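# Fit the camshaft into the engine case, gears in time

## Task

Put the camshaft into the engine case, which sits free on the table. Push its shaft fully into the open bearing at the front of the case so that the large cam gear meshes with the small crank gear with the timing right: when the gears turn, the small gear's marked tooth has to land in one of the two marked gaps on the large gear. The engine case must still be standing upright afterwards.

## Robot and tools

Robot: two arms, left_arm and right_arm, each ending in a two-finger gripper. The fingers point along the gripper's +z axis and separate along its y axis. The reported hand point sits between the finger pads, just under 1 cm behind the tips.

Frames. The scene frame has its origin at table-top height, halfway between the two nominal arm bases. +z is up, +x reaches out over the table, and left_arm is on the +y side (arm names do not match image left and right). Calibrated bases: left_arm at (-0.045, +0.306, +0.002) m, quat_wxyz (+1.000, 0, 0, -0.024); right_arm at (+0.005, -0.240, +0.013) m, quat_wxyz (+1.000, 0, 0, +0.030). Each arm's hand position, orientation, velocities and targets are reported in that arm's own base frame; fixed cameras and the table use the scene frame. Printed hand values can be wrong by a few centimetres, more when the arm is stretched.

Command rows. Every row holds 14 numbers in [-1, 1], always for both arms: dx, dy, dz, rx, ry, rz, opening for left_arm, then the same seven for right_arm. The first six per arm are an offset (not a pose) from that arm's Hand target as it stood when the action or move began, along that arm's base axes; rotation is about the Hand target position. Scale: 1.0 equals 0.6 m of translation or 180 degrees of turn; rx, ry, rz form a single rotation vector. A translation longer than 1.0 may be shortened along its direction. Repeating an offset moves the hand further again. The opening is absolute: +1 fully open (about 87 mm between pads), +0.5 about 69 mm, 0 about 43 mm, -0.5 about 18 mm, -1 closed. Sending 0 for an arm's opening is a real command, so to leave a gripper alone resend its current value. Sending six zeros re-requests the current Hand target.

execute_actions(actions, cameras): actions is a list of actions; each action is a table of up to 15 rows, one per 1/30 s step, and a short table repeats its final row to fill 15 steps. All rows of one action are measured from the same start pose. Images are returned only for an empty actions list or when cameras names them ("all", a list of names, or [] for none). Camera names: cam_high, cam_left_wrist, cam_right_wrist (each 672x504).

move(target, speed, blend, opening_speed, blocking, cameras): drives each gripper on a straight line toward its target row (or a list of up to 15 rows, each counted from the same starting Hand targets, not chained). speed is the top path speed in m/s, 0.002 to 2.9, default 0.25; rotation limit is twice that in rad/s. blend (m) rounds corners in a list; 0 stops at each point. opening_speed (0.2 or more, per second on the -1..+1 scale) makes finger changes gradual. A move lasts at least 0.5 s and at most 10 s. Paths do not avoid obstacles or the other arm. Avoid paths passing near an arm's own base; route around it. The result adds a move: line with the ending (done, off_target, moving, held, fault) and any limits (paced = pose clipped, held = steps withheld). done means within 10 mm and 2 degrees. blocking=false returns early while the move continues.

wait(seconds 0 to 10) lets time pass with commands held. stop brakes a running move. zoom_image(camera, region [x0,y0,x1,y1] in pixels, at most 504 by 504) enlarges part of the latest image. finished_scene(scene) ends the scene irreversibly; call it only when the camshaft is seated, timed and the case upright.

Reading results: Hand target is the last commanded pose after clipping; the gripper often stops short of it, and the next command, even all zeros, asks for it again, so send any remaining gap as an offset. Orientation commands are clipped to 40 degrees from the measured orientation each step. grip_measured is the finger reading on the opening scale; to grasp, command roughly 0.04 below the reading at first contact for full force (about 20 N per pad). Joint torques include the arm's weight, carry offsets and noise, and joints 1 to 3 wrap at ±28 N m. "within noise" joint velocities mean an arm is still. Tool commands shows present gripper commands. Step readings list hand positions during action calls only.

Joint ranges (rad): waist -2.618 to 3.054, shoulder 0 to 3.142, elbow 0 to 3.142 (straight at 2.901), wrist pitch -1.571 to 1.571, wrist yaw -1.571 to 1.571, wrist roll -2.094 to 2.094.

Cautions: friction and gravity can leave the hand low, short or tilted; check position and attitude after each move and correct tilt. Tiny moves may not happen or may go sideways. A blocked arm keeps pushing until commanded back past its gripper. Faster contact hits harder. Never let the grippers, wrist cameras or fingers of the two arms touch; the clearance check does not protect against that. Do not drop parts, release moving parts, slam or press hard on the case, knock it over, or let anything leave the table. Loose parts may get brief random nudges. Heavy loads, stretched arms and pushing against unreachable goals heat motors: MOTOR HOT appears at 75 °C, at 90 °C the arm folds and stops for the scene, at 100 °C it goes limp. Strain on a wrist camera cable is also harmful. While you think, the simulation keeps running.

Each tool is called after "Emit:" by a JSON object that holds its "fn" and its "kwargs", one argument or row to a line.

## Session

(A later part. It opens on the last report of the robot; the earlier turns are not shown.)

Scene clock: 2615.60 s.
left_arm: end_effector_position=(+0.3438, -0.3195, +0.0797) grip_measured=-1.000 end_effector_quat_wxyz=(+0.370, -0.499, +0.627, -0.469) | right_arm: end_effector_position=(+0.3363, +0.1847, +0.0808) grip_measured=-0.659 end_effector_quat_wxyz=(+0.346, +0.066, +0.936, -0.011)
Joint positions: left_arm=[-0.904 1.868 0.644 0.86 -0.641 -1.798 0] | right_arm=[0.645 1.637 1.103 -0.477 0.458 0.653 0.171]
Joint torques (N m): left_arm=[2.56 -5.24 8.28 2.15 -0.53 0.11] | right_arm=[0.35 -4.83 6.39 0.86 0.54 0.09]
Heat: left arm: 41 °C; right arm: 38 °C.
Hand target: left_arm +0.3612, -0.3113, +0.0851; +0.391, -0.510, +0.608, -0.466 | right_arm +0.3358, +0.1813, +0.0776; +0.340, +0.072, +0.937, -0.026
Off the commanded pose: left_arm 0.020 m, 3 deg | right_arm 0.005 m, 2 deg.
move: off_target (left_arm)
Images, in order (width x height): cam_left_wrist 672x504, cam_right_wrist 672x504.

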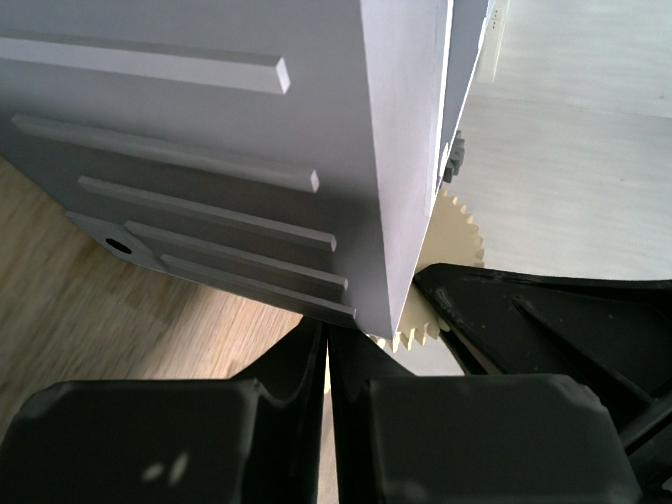

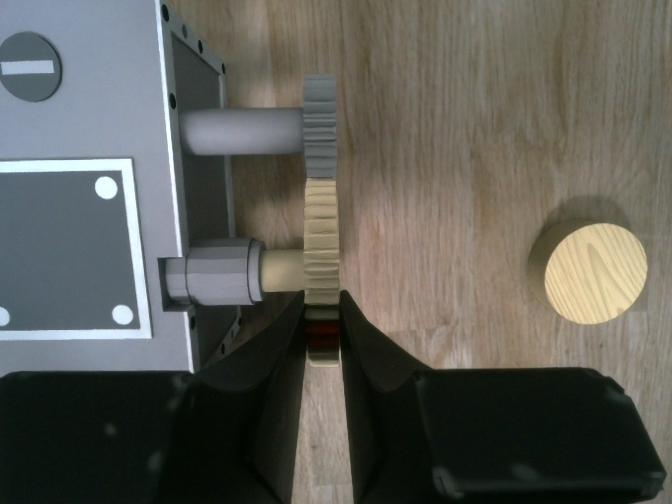

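Emit:
{"fn": "move", "kwargs": {
  "target": [
    [0.0,0.025,0,0,0,0,-1,0,0,0,0,0,0,-0.9],
    [0.01,0.04,0,0,0,0,-1,-0.005,-0.03,0,0,0,0,-0.9]
  ],
  "speed": 0.04,
  "cameras": ["cam_left_wrist","cam_right_wrist"]
}}

Scene clock: 2630.57 s.
left_arm: end_effector_position=(+0.3472, -0.3186, +0.0814) grip_measured=-1.000 end_effector_quat_wxyz=(+0.349, -0.483, +0.637, -0.489) | right_arm: end_effector_position=(+0.3402, +0.1828, +0.0802) grip_measured=-0.659 end_effector_quat_wxyz=(+0.350, +0.074, +0.934, +0.000)
Joint positions: left_arm=[-0.857 1.868 0.623 0.916 -0.531 -1.771 0] | right_arm=[0.627 1.629 1.087 -0.445 0.439 0.652 0.171]
Joint torques (N m): left_arm=[4.23 -7.77 4.51 2.06 -1.1 0.08] | right_arm=[-1.61 -8.61 3.49 0.79 0.51 -0.24]
Motor temperatures (°C): left_arm=[23 37 42 39 28 25 24] | right_arm=[25 32 38 36 28 26 29]
Heat: left arm: 42 °C; right arm: 38 °C.
Hand target: left_arm +0.3671, -0.2875, +0.0851; +0.391, -0.510, +0.608, -0.466 | right_arm +0.3329, +0.1633, +0.0777; +0.341, +0.072, +0.937, -0.026
Off the commanded pose: left_arm 0.037 m, 7 deg | right_arm 0.021 m, 3 deg.
move: off_target (left_arm, right_arm)
Images, in order (width x height): cam_left_wrist 672x504, cam_right_wrist 672x504.

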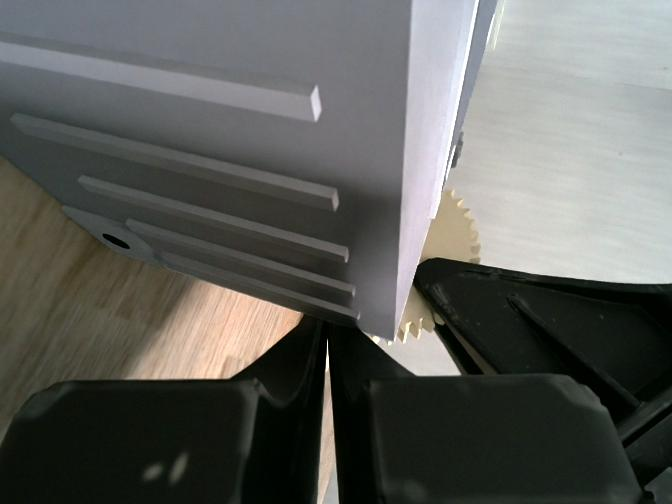

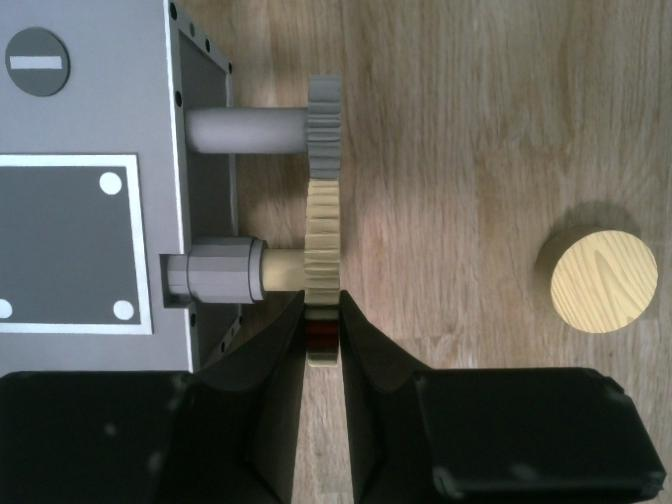

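Emit:
{"fn": "move", "kwargs": {
  "target": [
    [0.0,0.02,0,0,0,0,-1,0.02,-0.02,0.007,0.0208,0.137,0,-0.95],
    [0.0,0.02,0,0,0,0,-1,0.006,-0.025,0,0,0,0,-0.95]
  ],
  "speed": 0.15,
  "cameras": ["cam_left_wrist","cam_right_wrist"]
}}

Scene clock: 2646.27 s.
left_arm: end_effector_position=(+0.3502, -0.3037, +0.0744) grip_measured=-1.000 end_effector_quat_wxyz=(+0.349, -0.486, +0.639, -0.483) | right_arm: end_effector_position=(+0.3502, +0.1709, +0.0798) grip_measured=-0.649 end_effector_quat_wxyz=(+0.348, +0.083, +0.934, +0.021)
Joint positions: left_arm=[-0.819 1.867 0.586 0.945 -0.5 -1.761 0] | right_arm=[0.56 1.614 1.061 -0.395 0.371 0.616 0.176]
Joint torques (N m): left_arm=[3.36 -9.05 4.46 2.02 -1.12 0.09] | right_arm=[0.06 -9.14 3.54 0.63 0.93 -0.35]
Heat: left arm: 40 °C; right arm: 37 °C.
Hand target: left_arm +0.3672, -0.2754, +0.0851; +0.391, -0.510, +0.608, -0.466 | right_arm +0.3364, +0.1483, +0.0776; +0.340, +0.072, +0.937, -0.026
Off the commanded pose: left_arm 0.035 m, 7 deg | right_arm 0.027 m, 6 deg.
move: off_target (left_arm, right_arm)
Images, in order (width x height): cam_left_wrist 672x504, cam_right_wrist 672x504.

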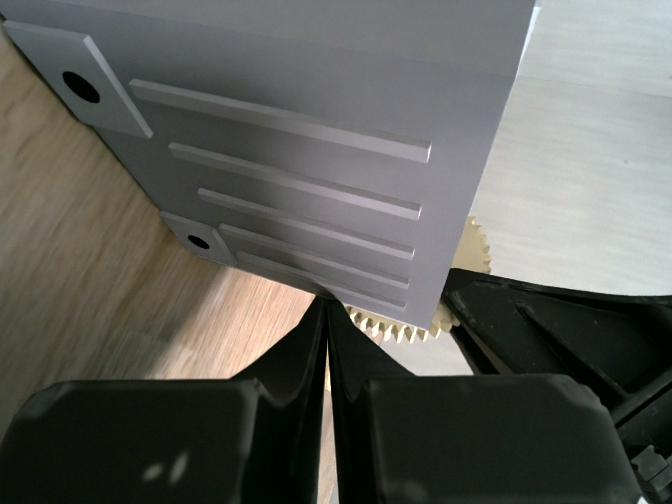

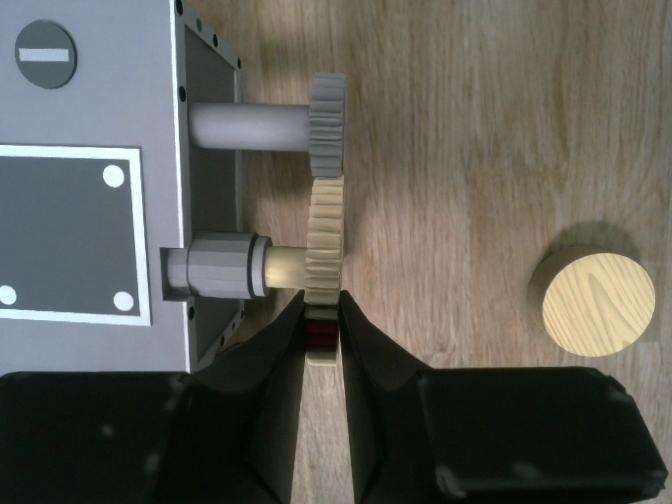

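Emit:
{"fn": "zoom_image", "kwargs": {
  "camera": "cam_right_wrist",
  "region": [160, 60, 360, 320]
}}

Scaled by 1.938 from the camera's 672x504 image, which has a finer 960x720 frame.

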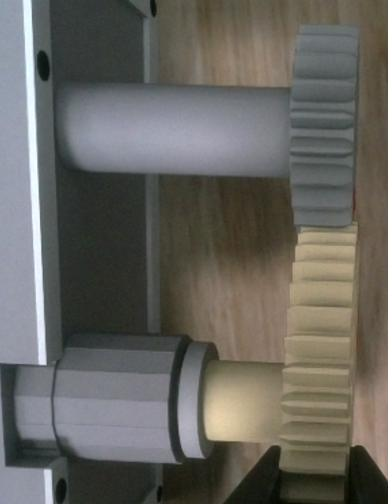

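Emit:
{"fn": "move", "kwargs": {
  "target": [
    [-0.162,0.026,0.025,0,0,0,-1,0.02,0.035,0.0,0,0,0,-0.9],
    [-0.129,0.126,0.208,0.2124,0.0726,-0.165,-1,0.02,0.035,0.0,0,0,0,-0.9],
    [0.071,0.059,0.125,0.4247,0.1451,-0.33,-1,0.02,0.035,0.0,0,0,0,-0.9]
  ],
  "speed": 0.2,
  "blend": [0.02,0.03,0],
  "cameras": ["all"]
}}

Scene clock: 2702.37 s.
left_arm: end_effector_position=(+0.4100, -0.2415, +0.1652) grip_measured=-1.000 end_effector_quat_wxyz=(+0.224, +0.079, +0.971, -0.033) | right_arm: end_effector_position=(+0.3504, +0.1721, +0.0815) grip_measured=-0.658 end_effector_quat_wxyz=(+0.350, +0.074, +0.934, -0.010)
Joint positions: left_arm=[-0.554 2.149 2.204 -1.19 -0.141 -0.36 0] | right_arm=[0.59 1.644 1.106 -0.446 0.434 0.615 0.171]
Joint torques (N m): left_arm=[-0.8 -8.12 9.83 0.97 -0.3 0.01] | right_arm=[0.59 -4.88 6.52 0.86 0.48 -0.03]
Heat: left arm: 41 °C; right arm: 35 °C.
Hand target: left_arm +0.4097, -0.2401, +0.1602; +0.216, +0.085, +0.973, -0.019 | right_arm +0.3484, +0.1694, +0.0777; +0.340, +0.072, +0.937, -0.026
Off the commanded pose: left_arm 0.005 m, 2 deg | right_arm 0.005 m, 2 deg.
move: done; blend cut to 0 m at target 1

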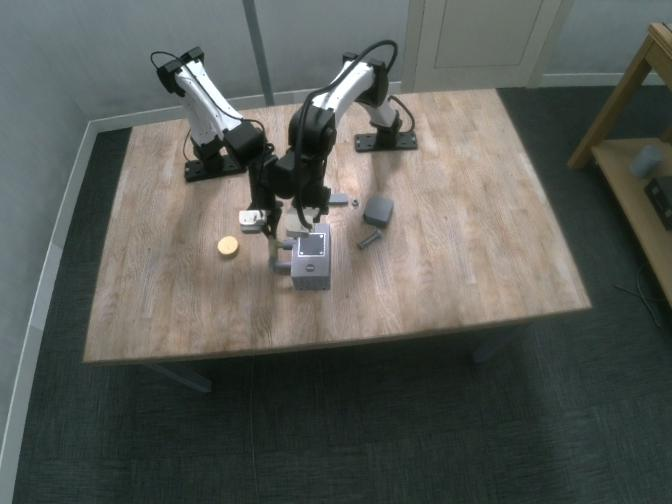

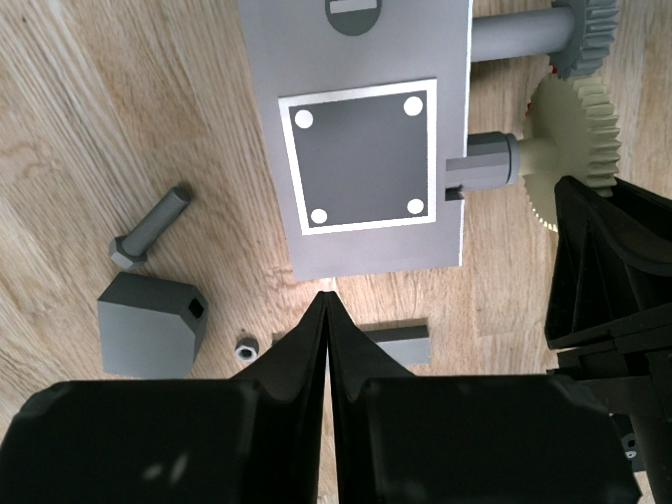

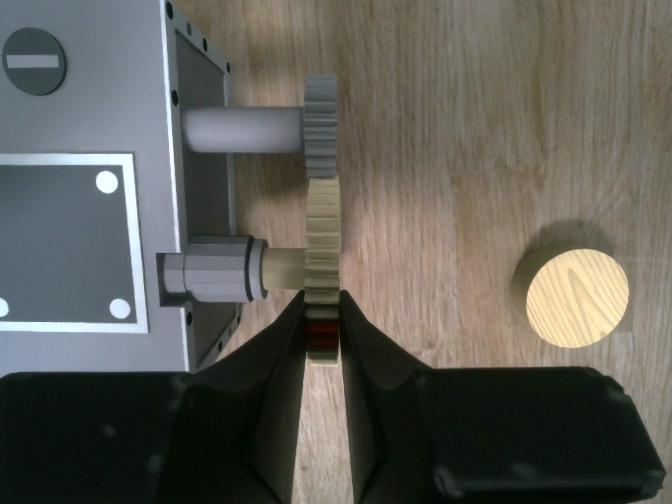

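Emit:
{"fn": "move", "kwargs": {
  "target": [
    [0.09,-0.017,0.0,0,0,0,-1,0,0,0,0,0,0,-0.9],
    [0.09,-0.017,-0.035,0,0,0,-1,0,0,0,0,0,0,-0.9]
  ],
  "speed": 0.1,
  "blend": [0.01,0],
  "cameras": ["cam_high","cam_left_wrist"]
}}

Scene clock: 2718.53 s.
left_arm: end_effector_position=(+0.4652, -0.2536, +0.1472) grip_measured=-1.000 end_effector_quat_wxyz=(+0.232, +0.081, +0.969, -0.029) | right_arm: end_effector_position=(+0.3504, +0.1721, +0.0815) grip_measured=-0.658 end_effector_quat_wxyz=(+0.350, +0.074, +0.934, -0.010)
Joint positions: left_arm=[-0.521 2.535 2.813 -1.396 -0.142 -0.322 0] | right_arm=[0.59 1.644 1.106 -0.446 0.434 0.615 0.171]
Joint torques (N m): left_arm=[-0.08 -9.78 9.11 0.99 -0.09 0.01] | right_arm=[0.55 -4.86 6.5 0.86 0.48 -0.02]
Motor temperatures (°C): left_arm=[24 42 40 37 28 25 24] | right_arm=[25 34 35 34 28 26 29]
Heat: left arm: 42 °C; right arm: 35 °C.
Hand target: left_arm +0.4638, -0.2503, +0.1391; +0.216, +0.085, +0.973, -0.019 | right_arm +0.3484, +0.1694, +0.0777; +0.340, +0.072, +0.937, -0.026
Off the commanded pose: left_arm 0.009 m, 2 deg | right_arm 0.005 m, 2 deg.
move: done
Images, in order (width x height): cam_high 672x504, cam_left_wrist 672x504.

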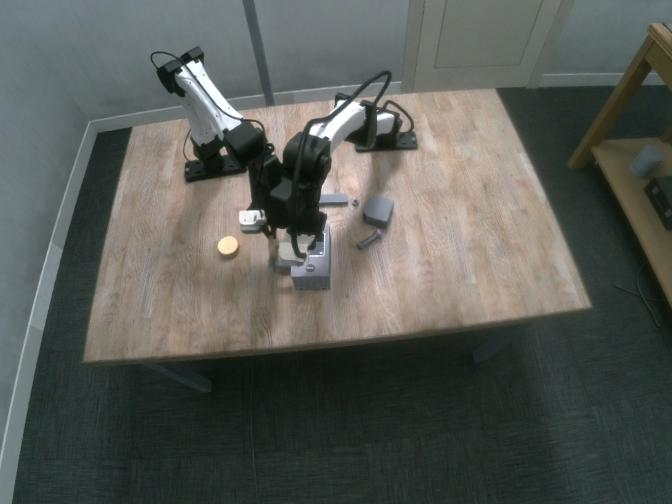

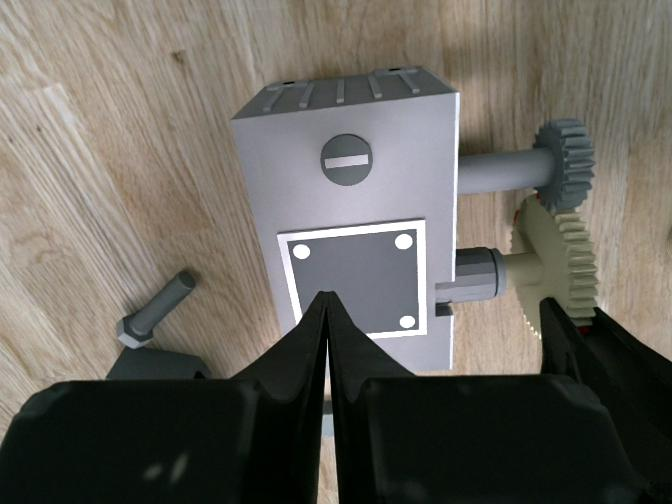

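Emit:
{"fn": "move", "kwargs": {
  "target": [0,0,-0.06,0,0,0,-1,0,0,0,0,0,0,-0.9],
  "speed": 0.04,
  "cameras": ["cam_left_wrist"]
}}

Scene clock: 2724.93 s.
left_arm: end_effector_position=(+0.4610, -0.2511, +0.0961) grip_measured=-1.000 end_effector_quat_wxyz=(+0.203, +0.085, +0.975, -0.015) | right_arm: end_effector_position=(+0.3504, +0.1722, +0.0815) grip_measured=-0.658 end_effector_quat_wxyz=(+0.350, +0.074, +0.934, -0.009)
Joint positions: left_arm=[-0.521 2.442 2.437 -1.179 -0.142 -0.32 0] | right_arm=[0.59 1.644 1.106 -0.446 0.434 0.615 0.171]
Joint torques (N m): left_arm=[0.01 -13.86 5.35 1.44 -0.1 -0.02] | right_arm=[0.59 -4.88 6.53 0.86 0.49 -0.03]
Heat: left arm: 43 °C; right arm: 35 °C.
Hand target: left_arm +0.4638, -0.2503, +0.1031; +0.216, +0.085, +0.973, -0.019 | right_arm +0.3484, +0.1694, +0.0777; +0.340, +0.072, +0.937, -0.026
Off the commanded pose: left_arm 0.008 m, 2 deg | right_arm 0.005 m, 2 deg.
move: done
Images, in order (width x height): cam_left_wrist 672x504.

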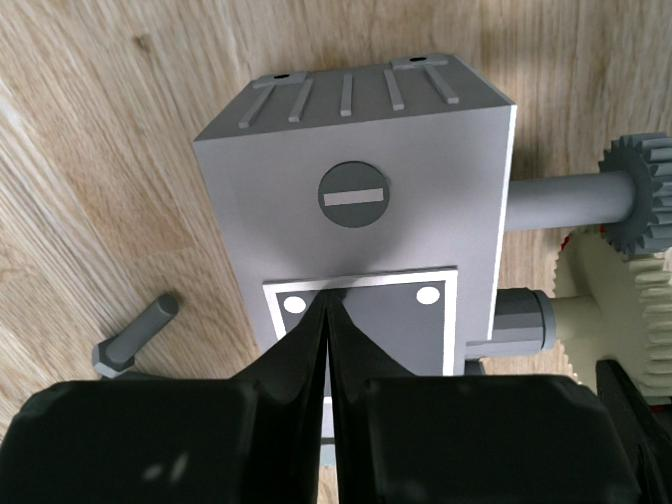

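Emit:
{"fn": "move", "kwargs": {
  "target": [
    [-0.025,0,0.01,0,0,0,-1,0,0,0,0,0,0,-0.9],
    [-0.025,0,-0.05,0,0,0,-1,0,0,0,0,0,0,-0.9]
  ],
  "speed": 0.04,
  "cameras": ["cam_left_wrist"]
}}

Scene clock: 2733.67 s.
left_arm: end_effector_position=(+0.4539, -0.2503, +0.0969) grip_measured=-1.000 end_effector_quat_wxyz=(+0.235, +0.084, +0.968, -0.030) | right_arm: end_effector_position=(+0.3504, +0.1722, +0.0815) grip_measured=-0.658 end_effector_quat_wxyz=(+0.350, +0.074, +0.934, -0.009)
Joint positions: left_arm=[-0.527 2.282 2.141 -0.972 -0.142 -0.32 0] | right_arm=[0.59 1.644 1.106 -0.446 0.434 0.615 0.171]
Joint torques (N m): left_arm=[-0.95 -9.25 3.9 1.49 -0.17 -0.15] | right_arm=[0.57 -4.86 6.5 0.86 0.48 -0.03]
Motor temperatures (°C): left_arm=[23 50 39 37 28 25 24] | right_arm=[25 33 35 34 28 26 29]
Heat: left arm: 50 °C; right arm: 35 °C.
Hand target: left_arm +0.4488, -0.2503, +0.0732; +0.216, +0.085, +0.973, -0.019 | right_arm +0.3484, +0.1694, +0.0777; +0.340, +0.072, +0.937, -0.026
Off the commanded pose: left_arm 0.024 m, 3 deg | right_arm 0.005 m, 2 deg.
move: off_target (left_arm)
Images, in order (width x height): cam_left_wrist 672x504.

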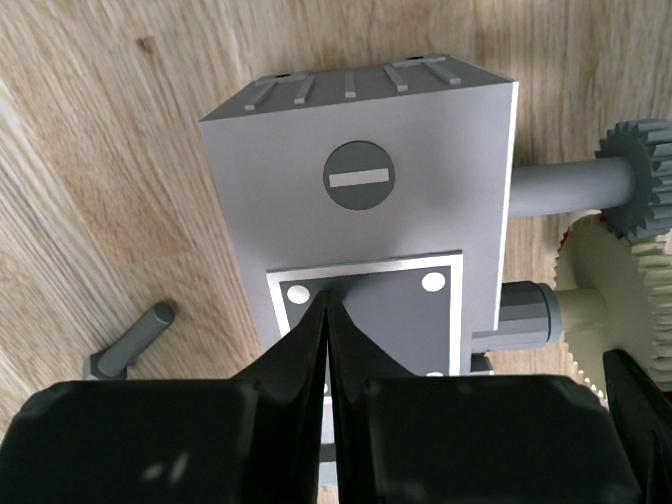

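Emit:
{"fn": "move", "kwargs": {
  "target": [
    [0,0,-0.06,0,0,0,-1,0,0,0,0,0,0,-1],
    [0,0,-0.06,0,0,0,-1,-0.004,-0.025,0,0,0,0,-1]
  ],
  "speed": 0.05,
  "cameras": ["cam_left_wrist","cam_right_wrist"]
}}

Scene clock: 2740.90 s.
left_arm: end_effector_position=(+0.4537, -0.2478, +0.0972) grip_measured=-1.000 end_effector_quat_wxyz=(+0.264, +0.080, +0.960, -0.037) | right_arm: end_effector_position=(+0.3507, +0.1715, +0.0817) grip_measured=-0.657 end_effector_quat_wxyz=(+0.346, +0.071, +0.936, -0.004)
Joint positions: left_arm=[-0.528 2.199 1.983 -0.836 -0.156 -0.32 0] | right_arm=[0.581 1.641 1.106 -0.446 0.414 0.604 0.171]
Joint torques (N m): left_arm=[-0.88 -3.38 3.63 1.71 -0.01 -0.16] | right_arm=[-1.66 -8.12 3.28 1.01 0.51 -0.19]
Heat: left arm: 48 °C; right arm: 35 °C.
Hand target: left_arm +0.4487, -0.2502, +0.0370; +0.216, +0.085, +0.973, -0.019 | right_arm +0.3461, +0.1543, +0.0777; +0.341, +0.072, +0.937, -0.026
Off the commanded pose: left_arm 0.060 m, 6 deg | right_arm 0.018 m, 3 deg.
move: off_target (left_arm, right_arm)
Images, in order (width x height): cam_left_wrist 672x504, cam_right_wrist 672x504.

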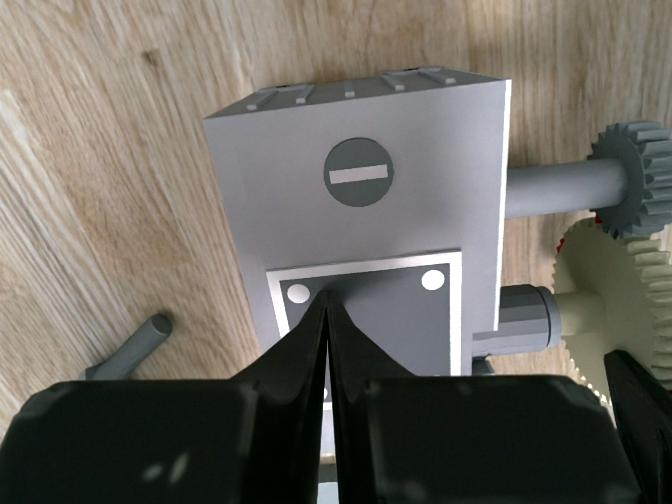

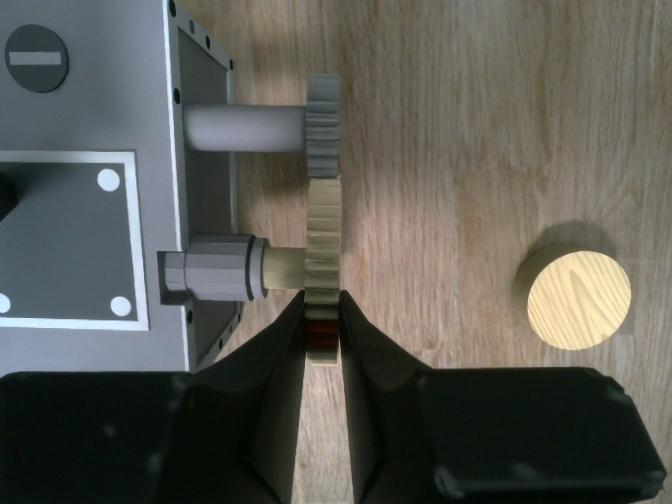

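Emit:
{"fn": "move", "kwargs": {
  "target": [
    [0,0,0,0,0,0,-1,0.010,-0.03,0.008,0.0167,0.11,0,-1],
    [0,0,0,0,0,0,-1,-0.008,-0.04,-0.006,-0.0083,-0.055,0,-1],
    [0,0,0,0,0,0,-1,0.010,-0.05,0.008,0.0167,0.11,0,-1]
  ],
  "speed": 0.2,
  "cameras": ["cam_left_wrist","cam_right_wrist"]
}}

Scene clock: 2749.63 s.
left_arm: end_effector_position=(+0.4608, -0.2594, +0.1015) grip_measured=-1.000 end_effector_quat_wxyz=(+0.284, +0.082, +0.954, -0.051) | right_arm: end_effector_position=(+0.3595, +0.1556, +0.0811) grip_measured=-0.654 end_effector_quat_wxyz=(+0.199, +0.063, +0.978, +0.015)
Joint positions: left_arm=[-0.538 2.2 1.985 -0.787 -0.151 -0.321 0] | right_arm=[0.427 1.821 1.416 -0.793 0.158 0.525 0.173]
Joint torques (N m): left_arm=[-0.14 -10.7 7.71 1.4 -0.12 -0.08] | right_arm=[-2.14 -7.8 6.93 0.12 0.37 -0.04]
Motor temperatures (°C): left_arm=[23 45 38 38 27 25 24] | right_arm=[25 33 35 34 28 26 29]
Heat: left arm: 45 °C; right arm: 35 °C.
Hand target: left_arm +0.4594, -0.2569, +0.0989; +0.280, +0.082, +0.956, -0.046 (last step not sent: back at the drive's target) | right_arm +0.3516, +0.1372, +0.0829; +0.175, +0.075, +0.982, -0.011 (last step not sent: back at the drive's target)
Off the commanded pose: left_arm 0.066 m, 9 deg | right_arm 0.032 m, 5 deg.
move: held (right_arm; a check stopped the path), off_target (left_arm); path passed 1 of 3 targets; a check withheld steps on the way to target 1, so it may have been missed; limits=held
pose unreachable (left arm): on one or more control steps of this call, first in action 0 (counted from 0), this arm could not follow its commanded pose, so it was not sent that pose on those steps. It may still have moved: this result reports where it is.
cause: moving toward the commanded pose would bring a part of the arm too close to another arm (this arm's wrist (the part past joint 4) and the right arm's wrist (the part past joint 4), along the way the arms are being sent, or toward where that arm still pushes).
pose unreachable (right arm): on one or more control steps of this call, first in action 0 (counted from 0), this arm could not follow its commanded pose, so it was not sent that pose on those steps. It may still have moved: this result reports where it is.
cause: moving toward the commanded pose would bring a part of the arm too close to another arm (this arm's wrist (the part past joint 4) and the left arm's wrist (the part past joint 4), along the way the arms are being sent, or toward where that arm still pushes).
Images, in order (width x height): cam_left_wrist 672x504, cam_right_wrist 672x504.

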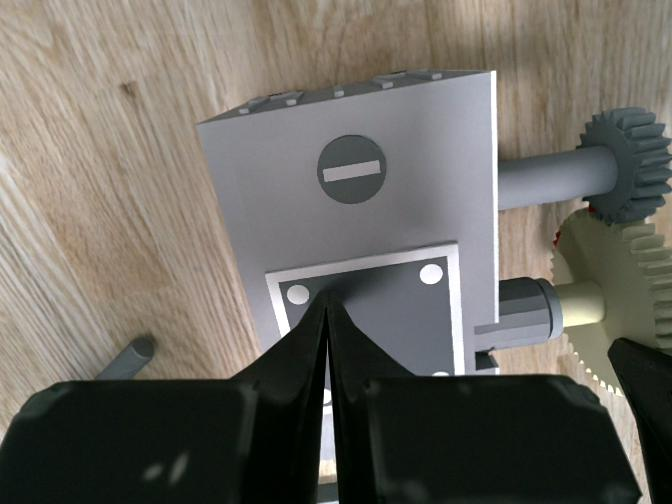

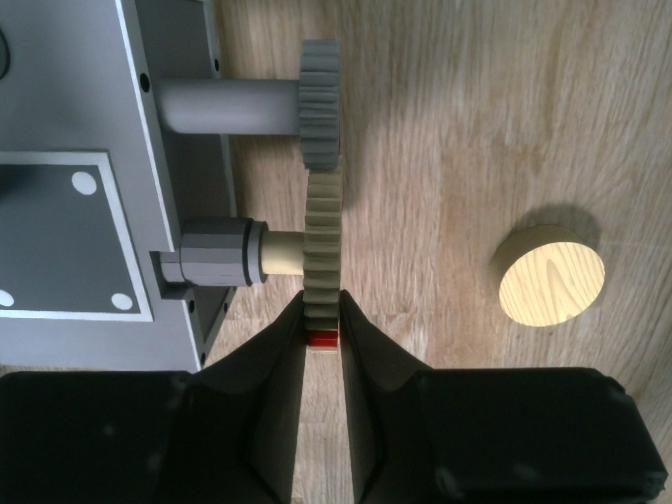

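Emit:
{"fn": "zoom_image", "kwargs": {
  "camera": "cam_right_wrist",
  "region": [160, 60, 360, 320]
}}

Scaled by 1.938 from the camera's 672x504 image, which has a finer 960x720 frame.

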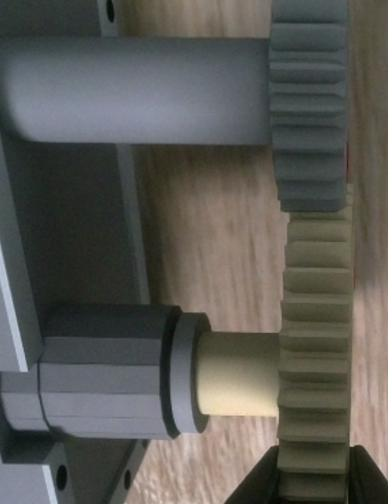

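Emit:
{"fn": "move", "kwargs": {
  "target": [
    [0,0,0.02,0,0,0,-1,0.0133,0.03,-0.003,0,0,0,-0.8],
    [0,0,0.08,0,0,0,-1,0.0133,0.03,-0.003,0,0,0,-0.25],
    [0.09,0.01,0.1,0.04,0.15,0,-1,-0.04,0.03,0.13,0,0,0,-0.25]
  ],
  "speed": [0.05,0.1,0.15],
  "cameras": ["all"]
}}

Scene clock: 2805.87 s.
left_arm: end_effector_position=(+0.4608, -0.2594, +0.1015) grip_measured=-1.000 end_effector_quat_wxyz=(+0.284, +0.082, +0.954, -0.051) | right_arm: end_effector_position=(+0.3598, +0.1557, +0.0811) grip_measured=-0.654 end_effector_quat_wxyz=(+0.197, +0.062, +0.978, +0.014)
Joint positions: left_arm=[-0.538 2.2 1.985 -0.787 -0.151 -0.321 0] | right_arm=[0.427 1.828 1.425 -0.803 0.158 0.525 0.173]
Joint torques (N m): left_arm=[-0.14 -10.71 9.33 1.22 -0.12 -0.08] | right_arm=[-1.16 -7.51 7.04 0.22 0.41 0.04]
Motor temperatures (°C): left_arm=[23 55 40 36 27 25 24] | right_arm=[25 34 38 32 28 26 29]
Heat: left arm: 55 °C; right arm: 38 °C.
Hand target: left_arm +0.4594, -0.2569, +0.1033; +0.280, +0.082, +0.956, -0.046 (not the last commanded pose) | right_arm +0.3537, +0.1427, +0.0828; +0.178, +0.075, +0.981, -0.009 (not the last commanded pose)
Tool commands: left_gripper/opening=-1.0 right_gripper/opening=-0.8
Off the commanded pose: left_arm 0.078 m, 29 deg | right_arm 0.086 m, 4 deg.
move: held (right_arm; a check stopped the path), off_target (left_arm; braked when a check withheld steps of right_arm); path passed 0 of 3 targets; target 2's new opening was not sent; limits=held
pose unreachable (right arm): on one or more control steps of this call, first in action 0 (counted from 0), this arm could not follow its commanded pose, so it was not sent that pose on those steps. It may still have moved: this result reports where it is.
cause: moving toward the commanded pose would bring a part of the arm too close to another arm (this arm's wrist (the part past joint 4) and the left arm's wrist (the part past joint 4), under 1 mm apart when this arm was first held).

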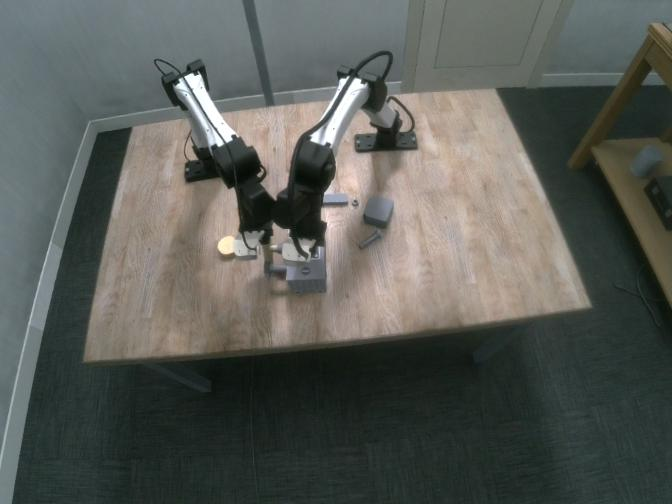

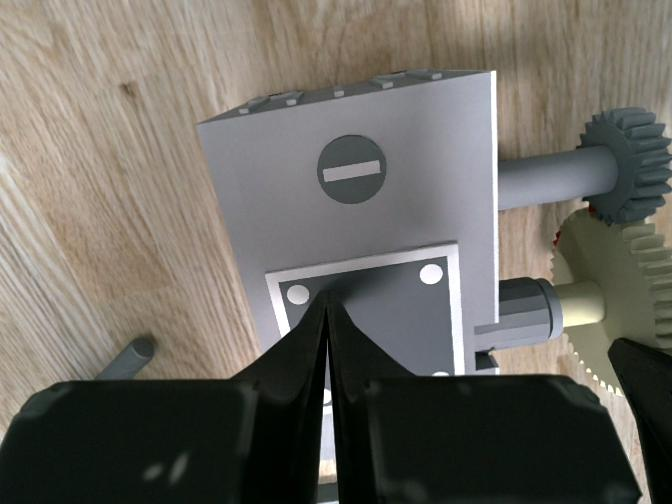

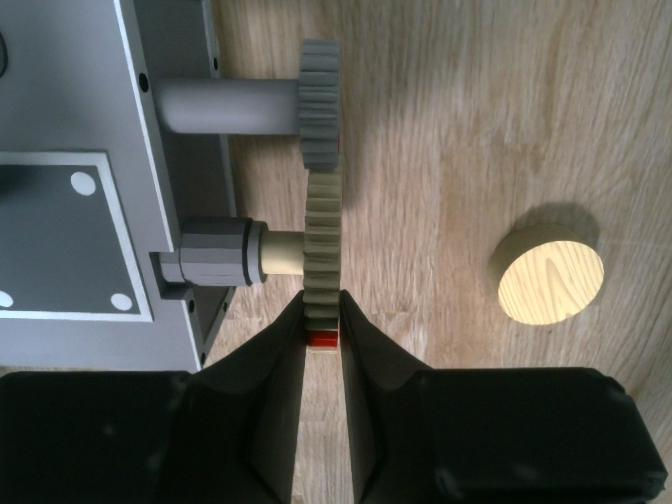

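Emit:
{"fn": "move", "kwargs": {
  "target": [
    [0,0.03,0.03,0,0,0,-1,0,0,0,0,0,0,-0.8],
    [0.03,0.1,0.1,0,0,0,-1,0,0,0,0,0,0,-0.8]
  ],
  "speed": [0.06,0.12],
  "cameras": ["cam_right_wrist"]
}}

Scene clock: 2812.47 s.
left_arm: end_effector_position=(+0.4798, -0.1952, +0.1504) grip_measured=-1.000 end_effector_quat_wxyz=(+0.275, +0.076, +0.958, -0.039) | right_arm: end_effector_position=(+0.3594, +0.1555, +0.0810) grip_measured=-0.654 end_effector_quat_wxyz=(+0.196, +0.062, +0.979, +0.013)
Joint positions: left_arm=[-0.402 2.198 2.184 -1.001 -0.097 -0.217 0] | right_arm=[0.427 1.828 1.425 -0.804 0.158 0.525 0.173]
Joint torques (N m): left_arm=[-0.35 -11.67 10.3 1.22 0.13 0.01] | right_arm=[-1.16 -7.53 7.04 0.24 0.41 0.04]
Motor temperatures (°C): left_arm=[23 55 41 35 27 25 24] | right_arm=[25 34 38 32 28 26 29]
Heat: left arm: 55 °C; right arm: 38 °C.
Hand target: left_arm +0.4775, -0.1969, +0.1633; +0.280, +0.082, +0.955, -0.046 | right_arm +0.3537, +0.1427, +0.0828; +0.178, +0.075, +0.981, -0.009
Off the commanded pose: left_arm 0.013 m, 1 deg | right_arm 0.014 m, 4 deg.
move: off_target (left_arm, right_arm)
Images, in order (width x height): cam_right_wrist 672x504.

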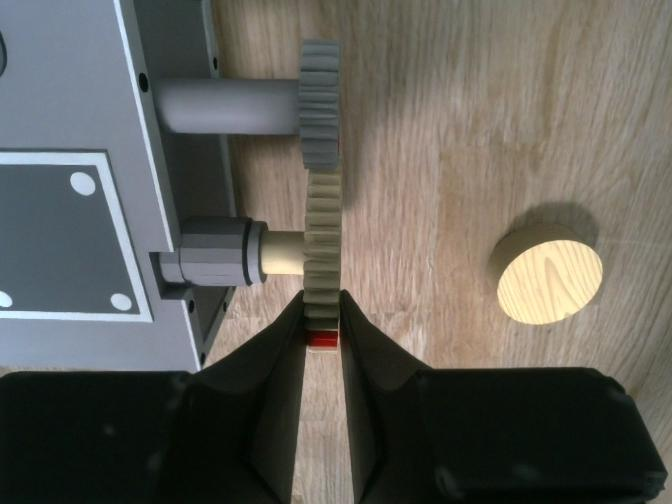

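Emit:
{"fn": "move", "kwargs": {
  "target": [
    [0,0.1,0.05,0,0,0,-1,0.0095,0.0213,-0.003,0,0,0,-0.8],
    [0,0.1,0.05,0,0,0,-1,0.0095,0.0213,-0.003,0,0,0,-0.2],
    [0,0.1,0.05,0,0,0,-1,-0.0395,0.0205,0.195,0,0,0,-0.1],
    [0,0.1,0.05,0,0,0,-1,0.0288,0.048,0.17,-0.0867,0.096,0.5418,-0.1]
  ],
  "speed": [0.1,0.1,0.12,0.2],
  "blend": [0,0,0.02,0],
  "cameras": ["all"]
}}

Scene clock: 2840.67 s.
left_arm: end_effector_position=(+0.4818, -0.1364, +0.1680) grip_measured=-1.000 end_effector_quat_wxyz=(+0.262, +0.077, +0.961, -0.037) | right_arm: end_effector_position=(+0.3719, +0.1695, +0.1858) grip_measured=-0.100 end_effector_quat_wxyz=(-0.077, +0.703, -0.706, +0.026)
Joint positions: left_arm=[-0.277 2.161 2.206 -1.08 -0.029 -0.11 0] | right_arm=[0.521 2.099 2.239 -1.548 0.011 -1.047 0.45]
Joint torques (N m): left_arm=[-0.17 -13.45 10.07 1.17 0.19 0.01] | right_arm=[0.92 -8.65 5.3 0.42 0.02 -0.09]
Motor temperatures (°C): left_arm=[23 57 41 35 27 25 24] | right_arm=[25 35 38 32 28 26 29]
Heat: left arm: 57 °C; right arm: 38 °C.
Hand target: left_arm +0.4775, -0.1369, +0.1932; +0.280, +0.082, +0.956, -0.046 | right_arm +0.3710, +0.1714, +0.1849; +0.000, +0.707, -0.707, +0.000
Off the commanded pose: left_arm 0.026 m, 2 deg | right_arm 0.002 m, 9 deg.
joint sent to its limit (right arm) — joint 4 (wrist pitch), lower limit. The joint targets are off in orientation, not in position.
move: off_target (left_arm, right_arm); blend cut to 0 m at target 3; target 3's new opening was sent with right_arm's hand 0.014 m and 2 deg from that target

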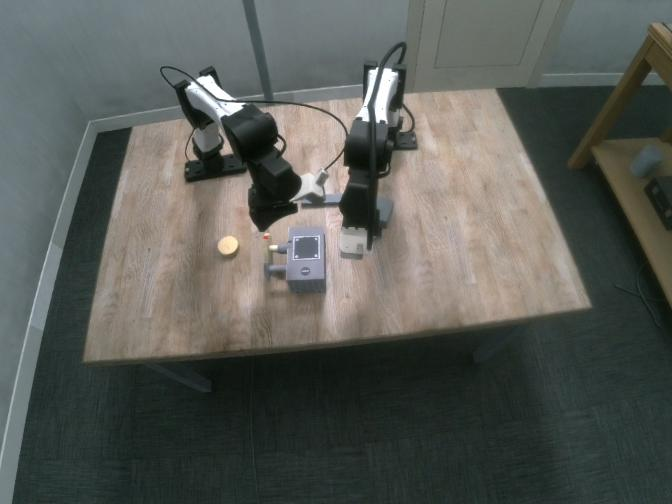

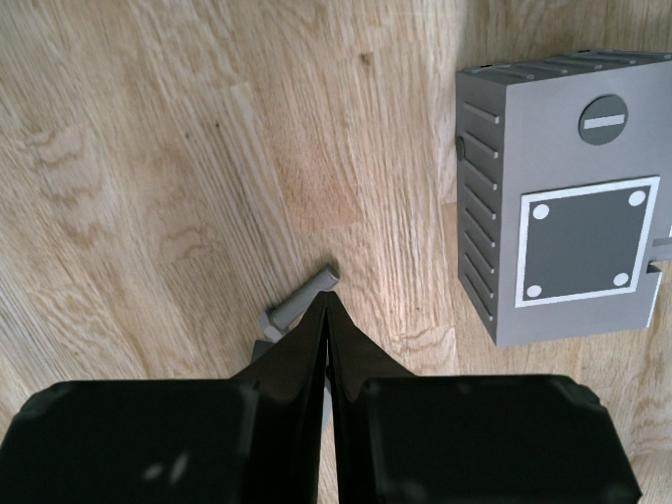

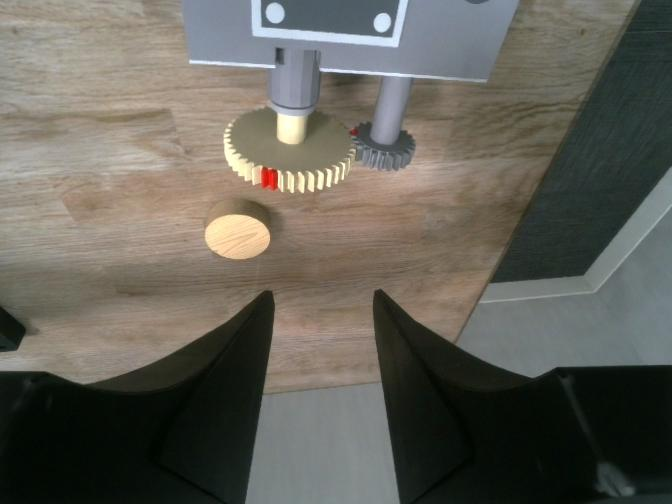

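Emit:
{"fn": "move", "kwargs": {
  "target": [0,0.0,0.0,0,0,0,-1,-0.005,0.03,-0.1,0,0,0,-0.1],
  "speed": 0.12,
  "cameras": ["cam_right_wrist"]
}}

Scene clock: 2853.87 s.
left_arm: end_effector_position=(+0.4818, -0.1363, +0.1680) grip_measured=-1.000 end_effector_quat_wxyz=(+0.262, +0.076, +0.961, -0.037) | right_arm: end_effector_position=(+0.3704, +0.1853, +0.1225) grip_measured=-0.100 end_effector_quat_wxyz=(+0.001, +0.707, -0.707, +0.005)
Joint positions: left_arm=[-0.277 2.161 2.206 -1.08 -0.029 -0.11 0] | right_arm=[0.554 2.261 2.239 -1.548 0.011 -1.018 0.45]
Joint torques (N m): left_arm=[-0.21 -13.46 10.04 1.17 0.18 0.01] | right_arm=[1.05 -10.54 5.74 0.13 -0.15 0.01]
Motor temperatures (°C): left_arm=[23 63 41 35 27 25 24] | right_arm=[25 35 38 31 27 26 29]
Heat: left arm: 63 °C; right arm: 38 °C.
Hand target: left_arm +0.4774, -0.1369, +0.1932; +0.280, +0.082, +0.956, -0.046 | right_arm +0.3680, +0.1894, +0.1249; +0.000, +0.707, -0.707, +0.000
Off the commanded pose: left_arm 0.026 m, 2 deg | right_arm 0.005 m, 1 deg.
joint sent to its limit (right arm) — joint 4 (wrist pitch), lower limit. The joint targets still meet the commanded pose.
move: off_target (left_arm)
Images, in order (width x height): cam_right_wrist 672x504.

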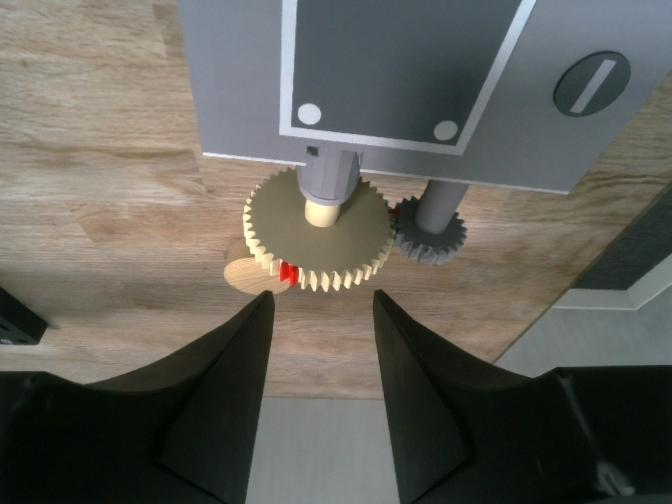

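Emit:
{"fn": "move", "kwargs": {
  "target": [
    [-0.2,0.06,0.02,0,0,0,-1,0.0,-0.0155,0,0,0,-0.033,-0.1],
    [-0.24,0.09,0.02,0,0,0,-1,0.0,-0.0155,-0.06,0,0,-0.033,-0.1]
  ],
  "speed": [0.15,0.08],
  "cameras": ["cam_right_wrist"]
}}

Scene clock: 2874.00 s.
left_arm: end_effector_position=(+0.3434, -0.0851, +0.2054) grip_measured=-1.000 end_effector_quat_wxyz=(+0.288, +0.077, +0.954, -0.042) | right_arm: end_effector_position=(+0.3650, +0.1801, +0.0802) grip_measured=-0.100 end_effector_quat_wxyz=(-0.020, -0.674, +0.738, +0.001)
Joint positions: left_arm=[-0.237 1.51 1.505 -0.975 -0.006 -0.074 0] | right_arm=[0.543 2.261 2.065 -1.415 0.005 -0.936 0.45]
Joint torques (N m): left_arm=[0.29 -7.23 6.26 1.29 0.22 0.02] | right_arm=[-0.32 -13.71 3.74 0.35 -0.09 0.01]
Motor temperatures (°C): left_arm=[23 65 42 34 27 25 24] | right_arm=[25 39 37 31 27 26 29]
Heat: left arm: 65 °C; right arm: 39 °C.
Hand target: left_arm +0.3335, -0.0830, +0.2053; +0.280, +0.082, +0.955, -0.046 | right_arm +0.3679, +0.1801, +0.0889; +0.000, -0.669, +0.743, +0.000
Off the commanded pose: left_arm 0.010 m, 1 deg | right_arm 0.009 m, 2 deg.
move: done
Images, in order (width x height): cam_right_wrist 672x504.

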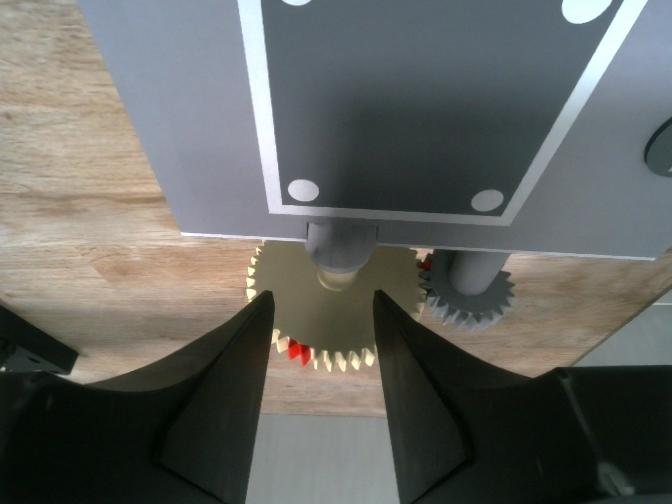

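Emit:
{"fn": "move", "kwargs": {
  "target": [0.0,0.0,0.0,0,0,0,-1,0.011,-0.013,-0.015,0,0,0,-0.1],
  "speed": 0.06,
  "cameras": ["cam_right_wrist","cam_high"]
}}

Emit:
{"fn": "zoom_image", "kwargs": {
  "camera": "cam_right_wrist",
  "region": [220, 200, 520, 420]
}}

Emit:
{"fn": "zoom_image", "kwargs": {
  "camera": "cam_high",
  "region": [200, 170, 370, 320]
}}

Scene clock: 2910.70 s.
left_arm: end_effector_position=(+0.3433, -0.0851, +0.2054) grip_measured=-1.000 end_effector_quat_wxyz=(+0.288, +0.078, +0.954, -0.043) | right_arm: end_effector_position=(+0.3716, +0.1730, +0.0737) grip_measured=-0.100 end_effector_quat_wxyz=(-0.015, -0.669, +0.743, +0.001)
Joint positions: left_arm=[-0.237 1.51 1.505 -0.975 -0.005 -0.073 0] | right_arm=[0.52 2.261 2.041 -1.381 0.005 -0.945 0.45]
Joint torques (N m): left_arm=[0.31 -7.23 6.26 1.29 0.21 0.02] | right_arm=[-0.38 -13.12 3.75 0.35 -0.08 -0.14]
Motor temperatures (°C): left_arm=[23 51 39 35 27 25 24] | right_arm=[25 46 36 30 27 26 28]
Heat: left arm: 51 °C; right arm: 46 °C.
Hand target: left_arm +0.3335, -0.0829, +0.2053; +0.280, +0.082, +0.955, -0.046 | right_arm +0.3745, +0.1724, +0.0799; +0.000, -0.669, +0.743, +0.000
Off the commanded pose: left_arm 0.010 m, 1 deg | right_arm 0.007 m, 2 deg.
move: done
Images, in order (width x height): cam_high 672x504, cam_right_wrist 672x504.

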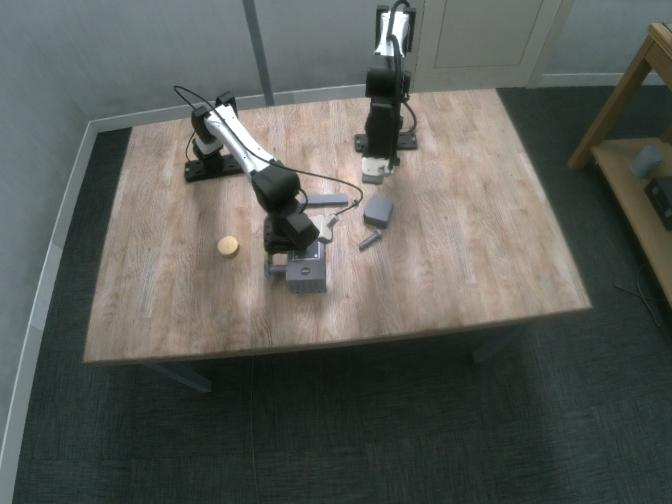

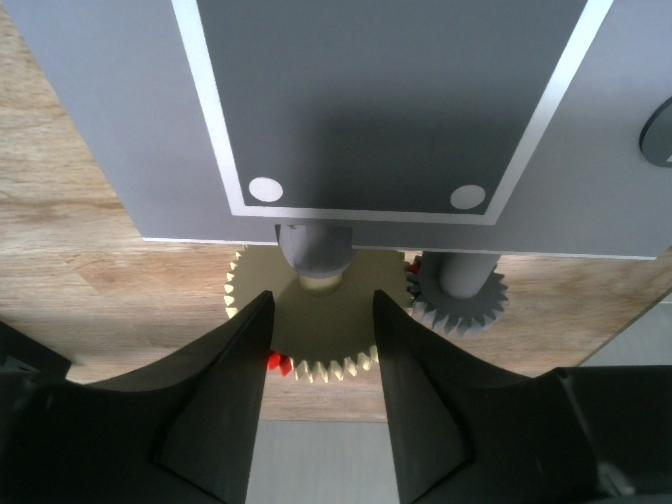

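Scaled by 1.680 from the camera's 672x504 image, which has a finer 960x720 frame.

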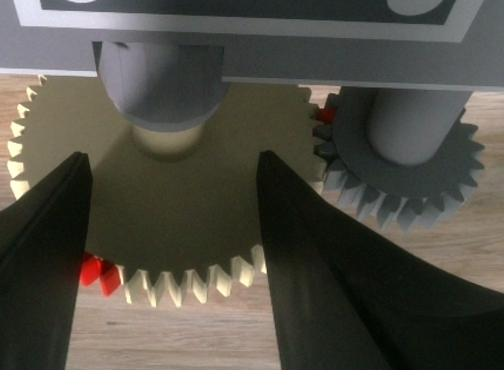

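Scaled by 2.965 from the camera's 672x504 image, which has a finer 960x720 frame.

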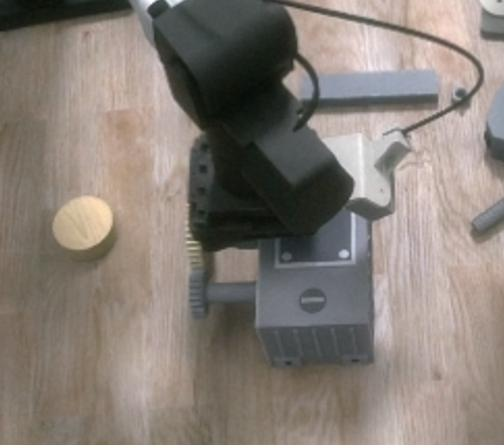

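Emit:
{"fn": "move", "kwargs": {
  "target": [0.0,0.0,0.0,0,0,0,-1,-0.002,0.0,-0.04,0,0,0,0.1],
  "speed": 0.05,
  "cameras": ["cam_right_wrist"]
}}

Emit:
{"fn": "zoom_image", "kwargs": {
  "camera": "cam_right_wrist",
  "region": [200, 200, 500, 420]
}}

Scene clock: 2920.47 s.
left_arm: end_effector_position=(+0.3433, -0.0851, +0.2054) grip_measured=-1.000 end_effector_quat_wxyz=(+0.288, +0.078, +0.954, -0.043) | right_arm: end_effector_position=(+0.3698, +0.1723, +0.0484) grip_measured=+0.100 end_effector_quat_wxyz=(-0.017, -0.669, +0.743, +0.002)
Joint positions: left_arm=[-0.237 1.51 1.505 -0.975 -0.005 -0.073 0] | right_arm=[0.52 2.261 1.94 -1.285 0.004 -0.945 0.55]
Joint torques (N m): left_arm=[0.29 -7.23 6.24 1.29 0.21 0.02] | right_arm=[-0.24 -13.41 3.77 0.32 -0.06 -0.1]
Heat: left arm: 50 °C; right arm: 47 °C.
Hand target: left_arm +0.3335, -0.0829, +0.2053; +0.280, +0.082, +0.955, -0.046 | right_arm +0.3733, +0.1724, +0.0559; +0.000, -0.669, +0.743, +0.000
Off the commanded pose: left_arm 0.010 m, 1 deg | right_arm 0.008 m, 2 deg.
move: done
Images, in order (width x height): cam_right_wrist 672x504.

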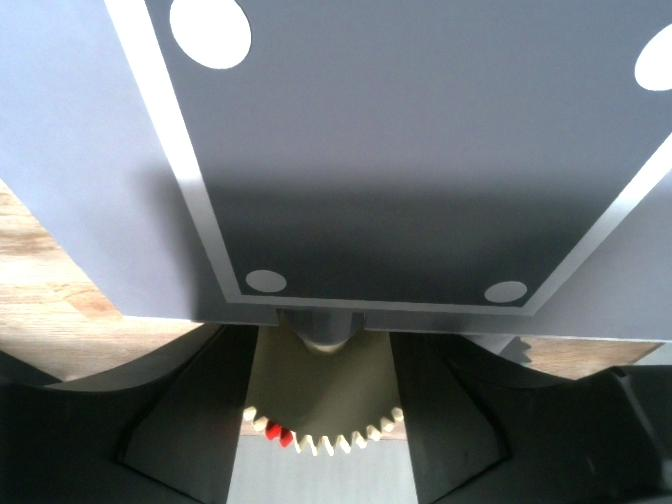

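Scaled by 1.680 from the camera's 672x504 image, which has a finer 960x720 frame.

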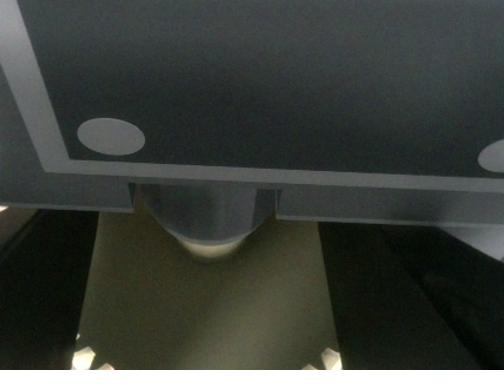

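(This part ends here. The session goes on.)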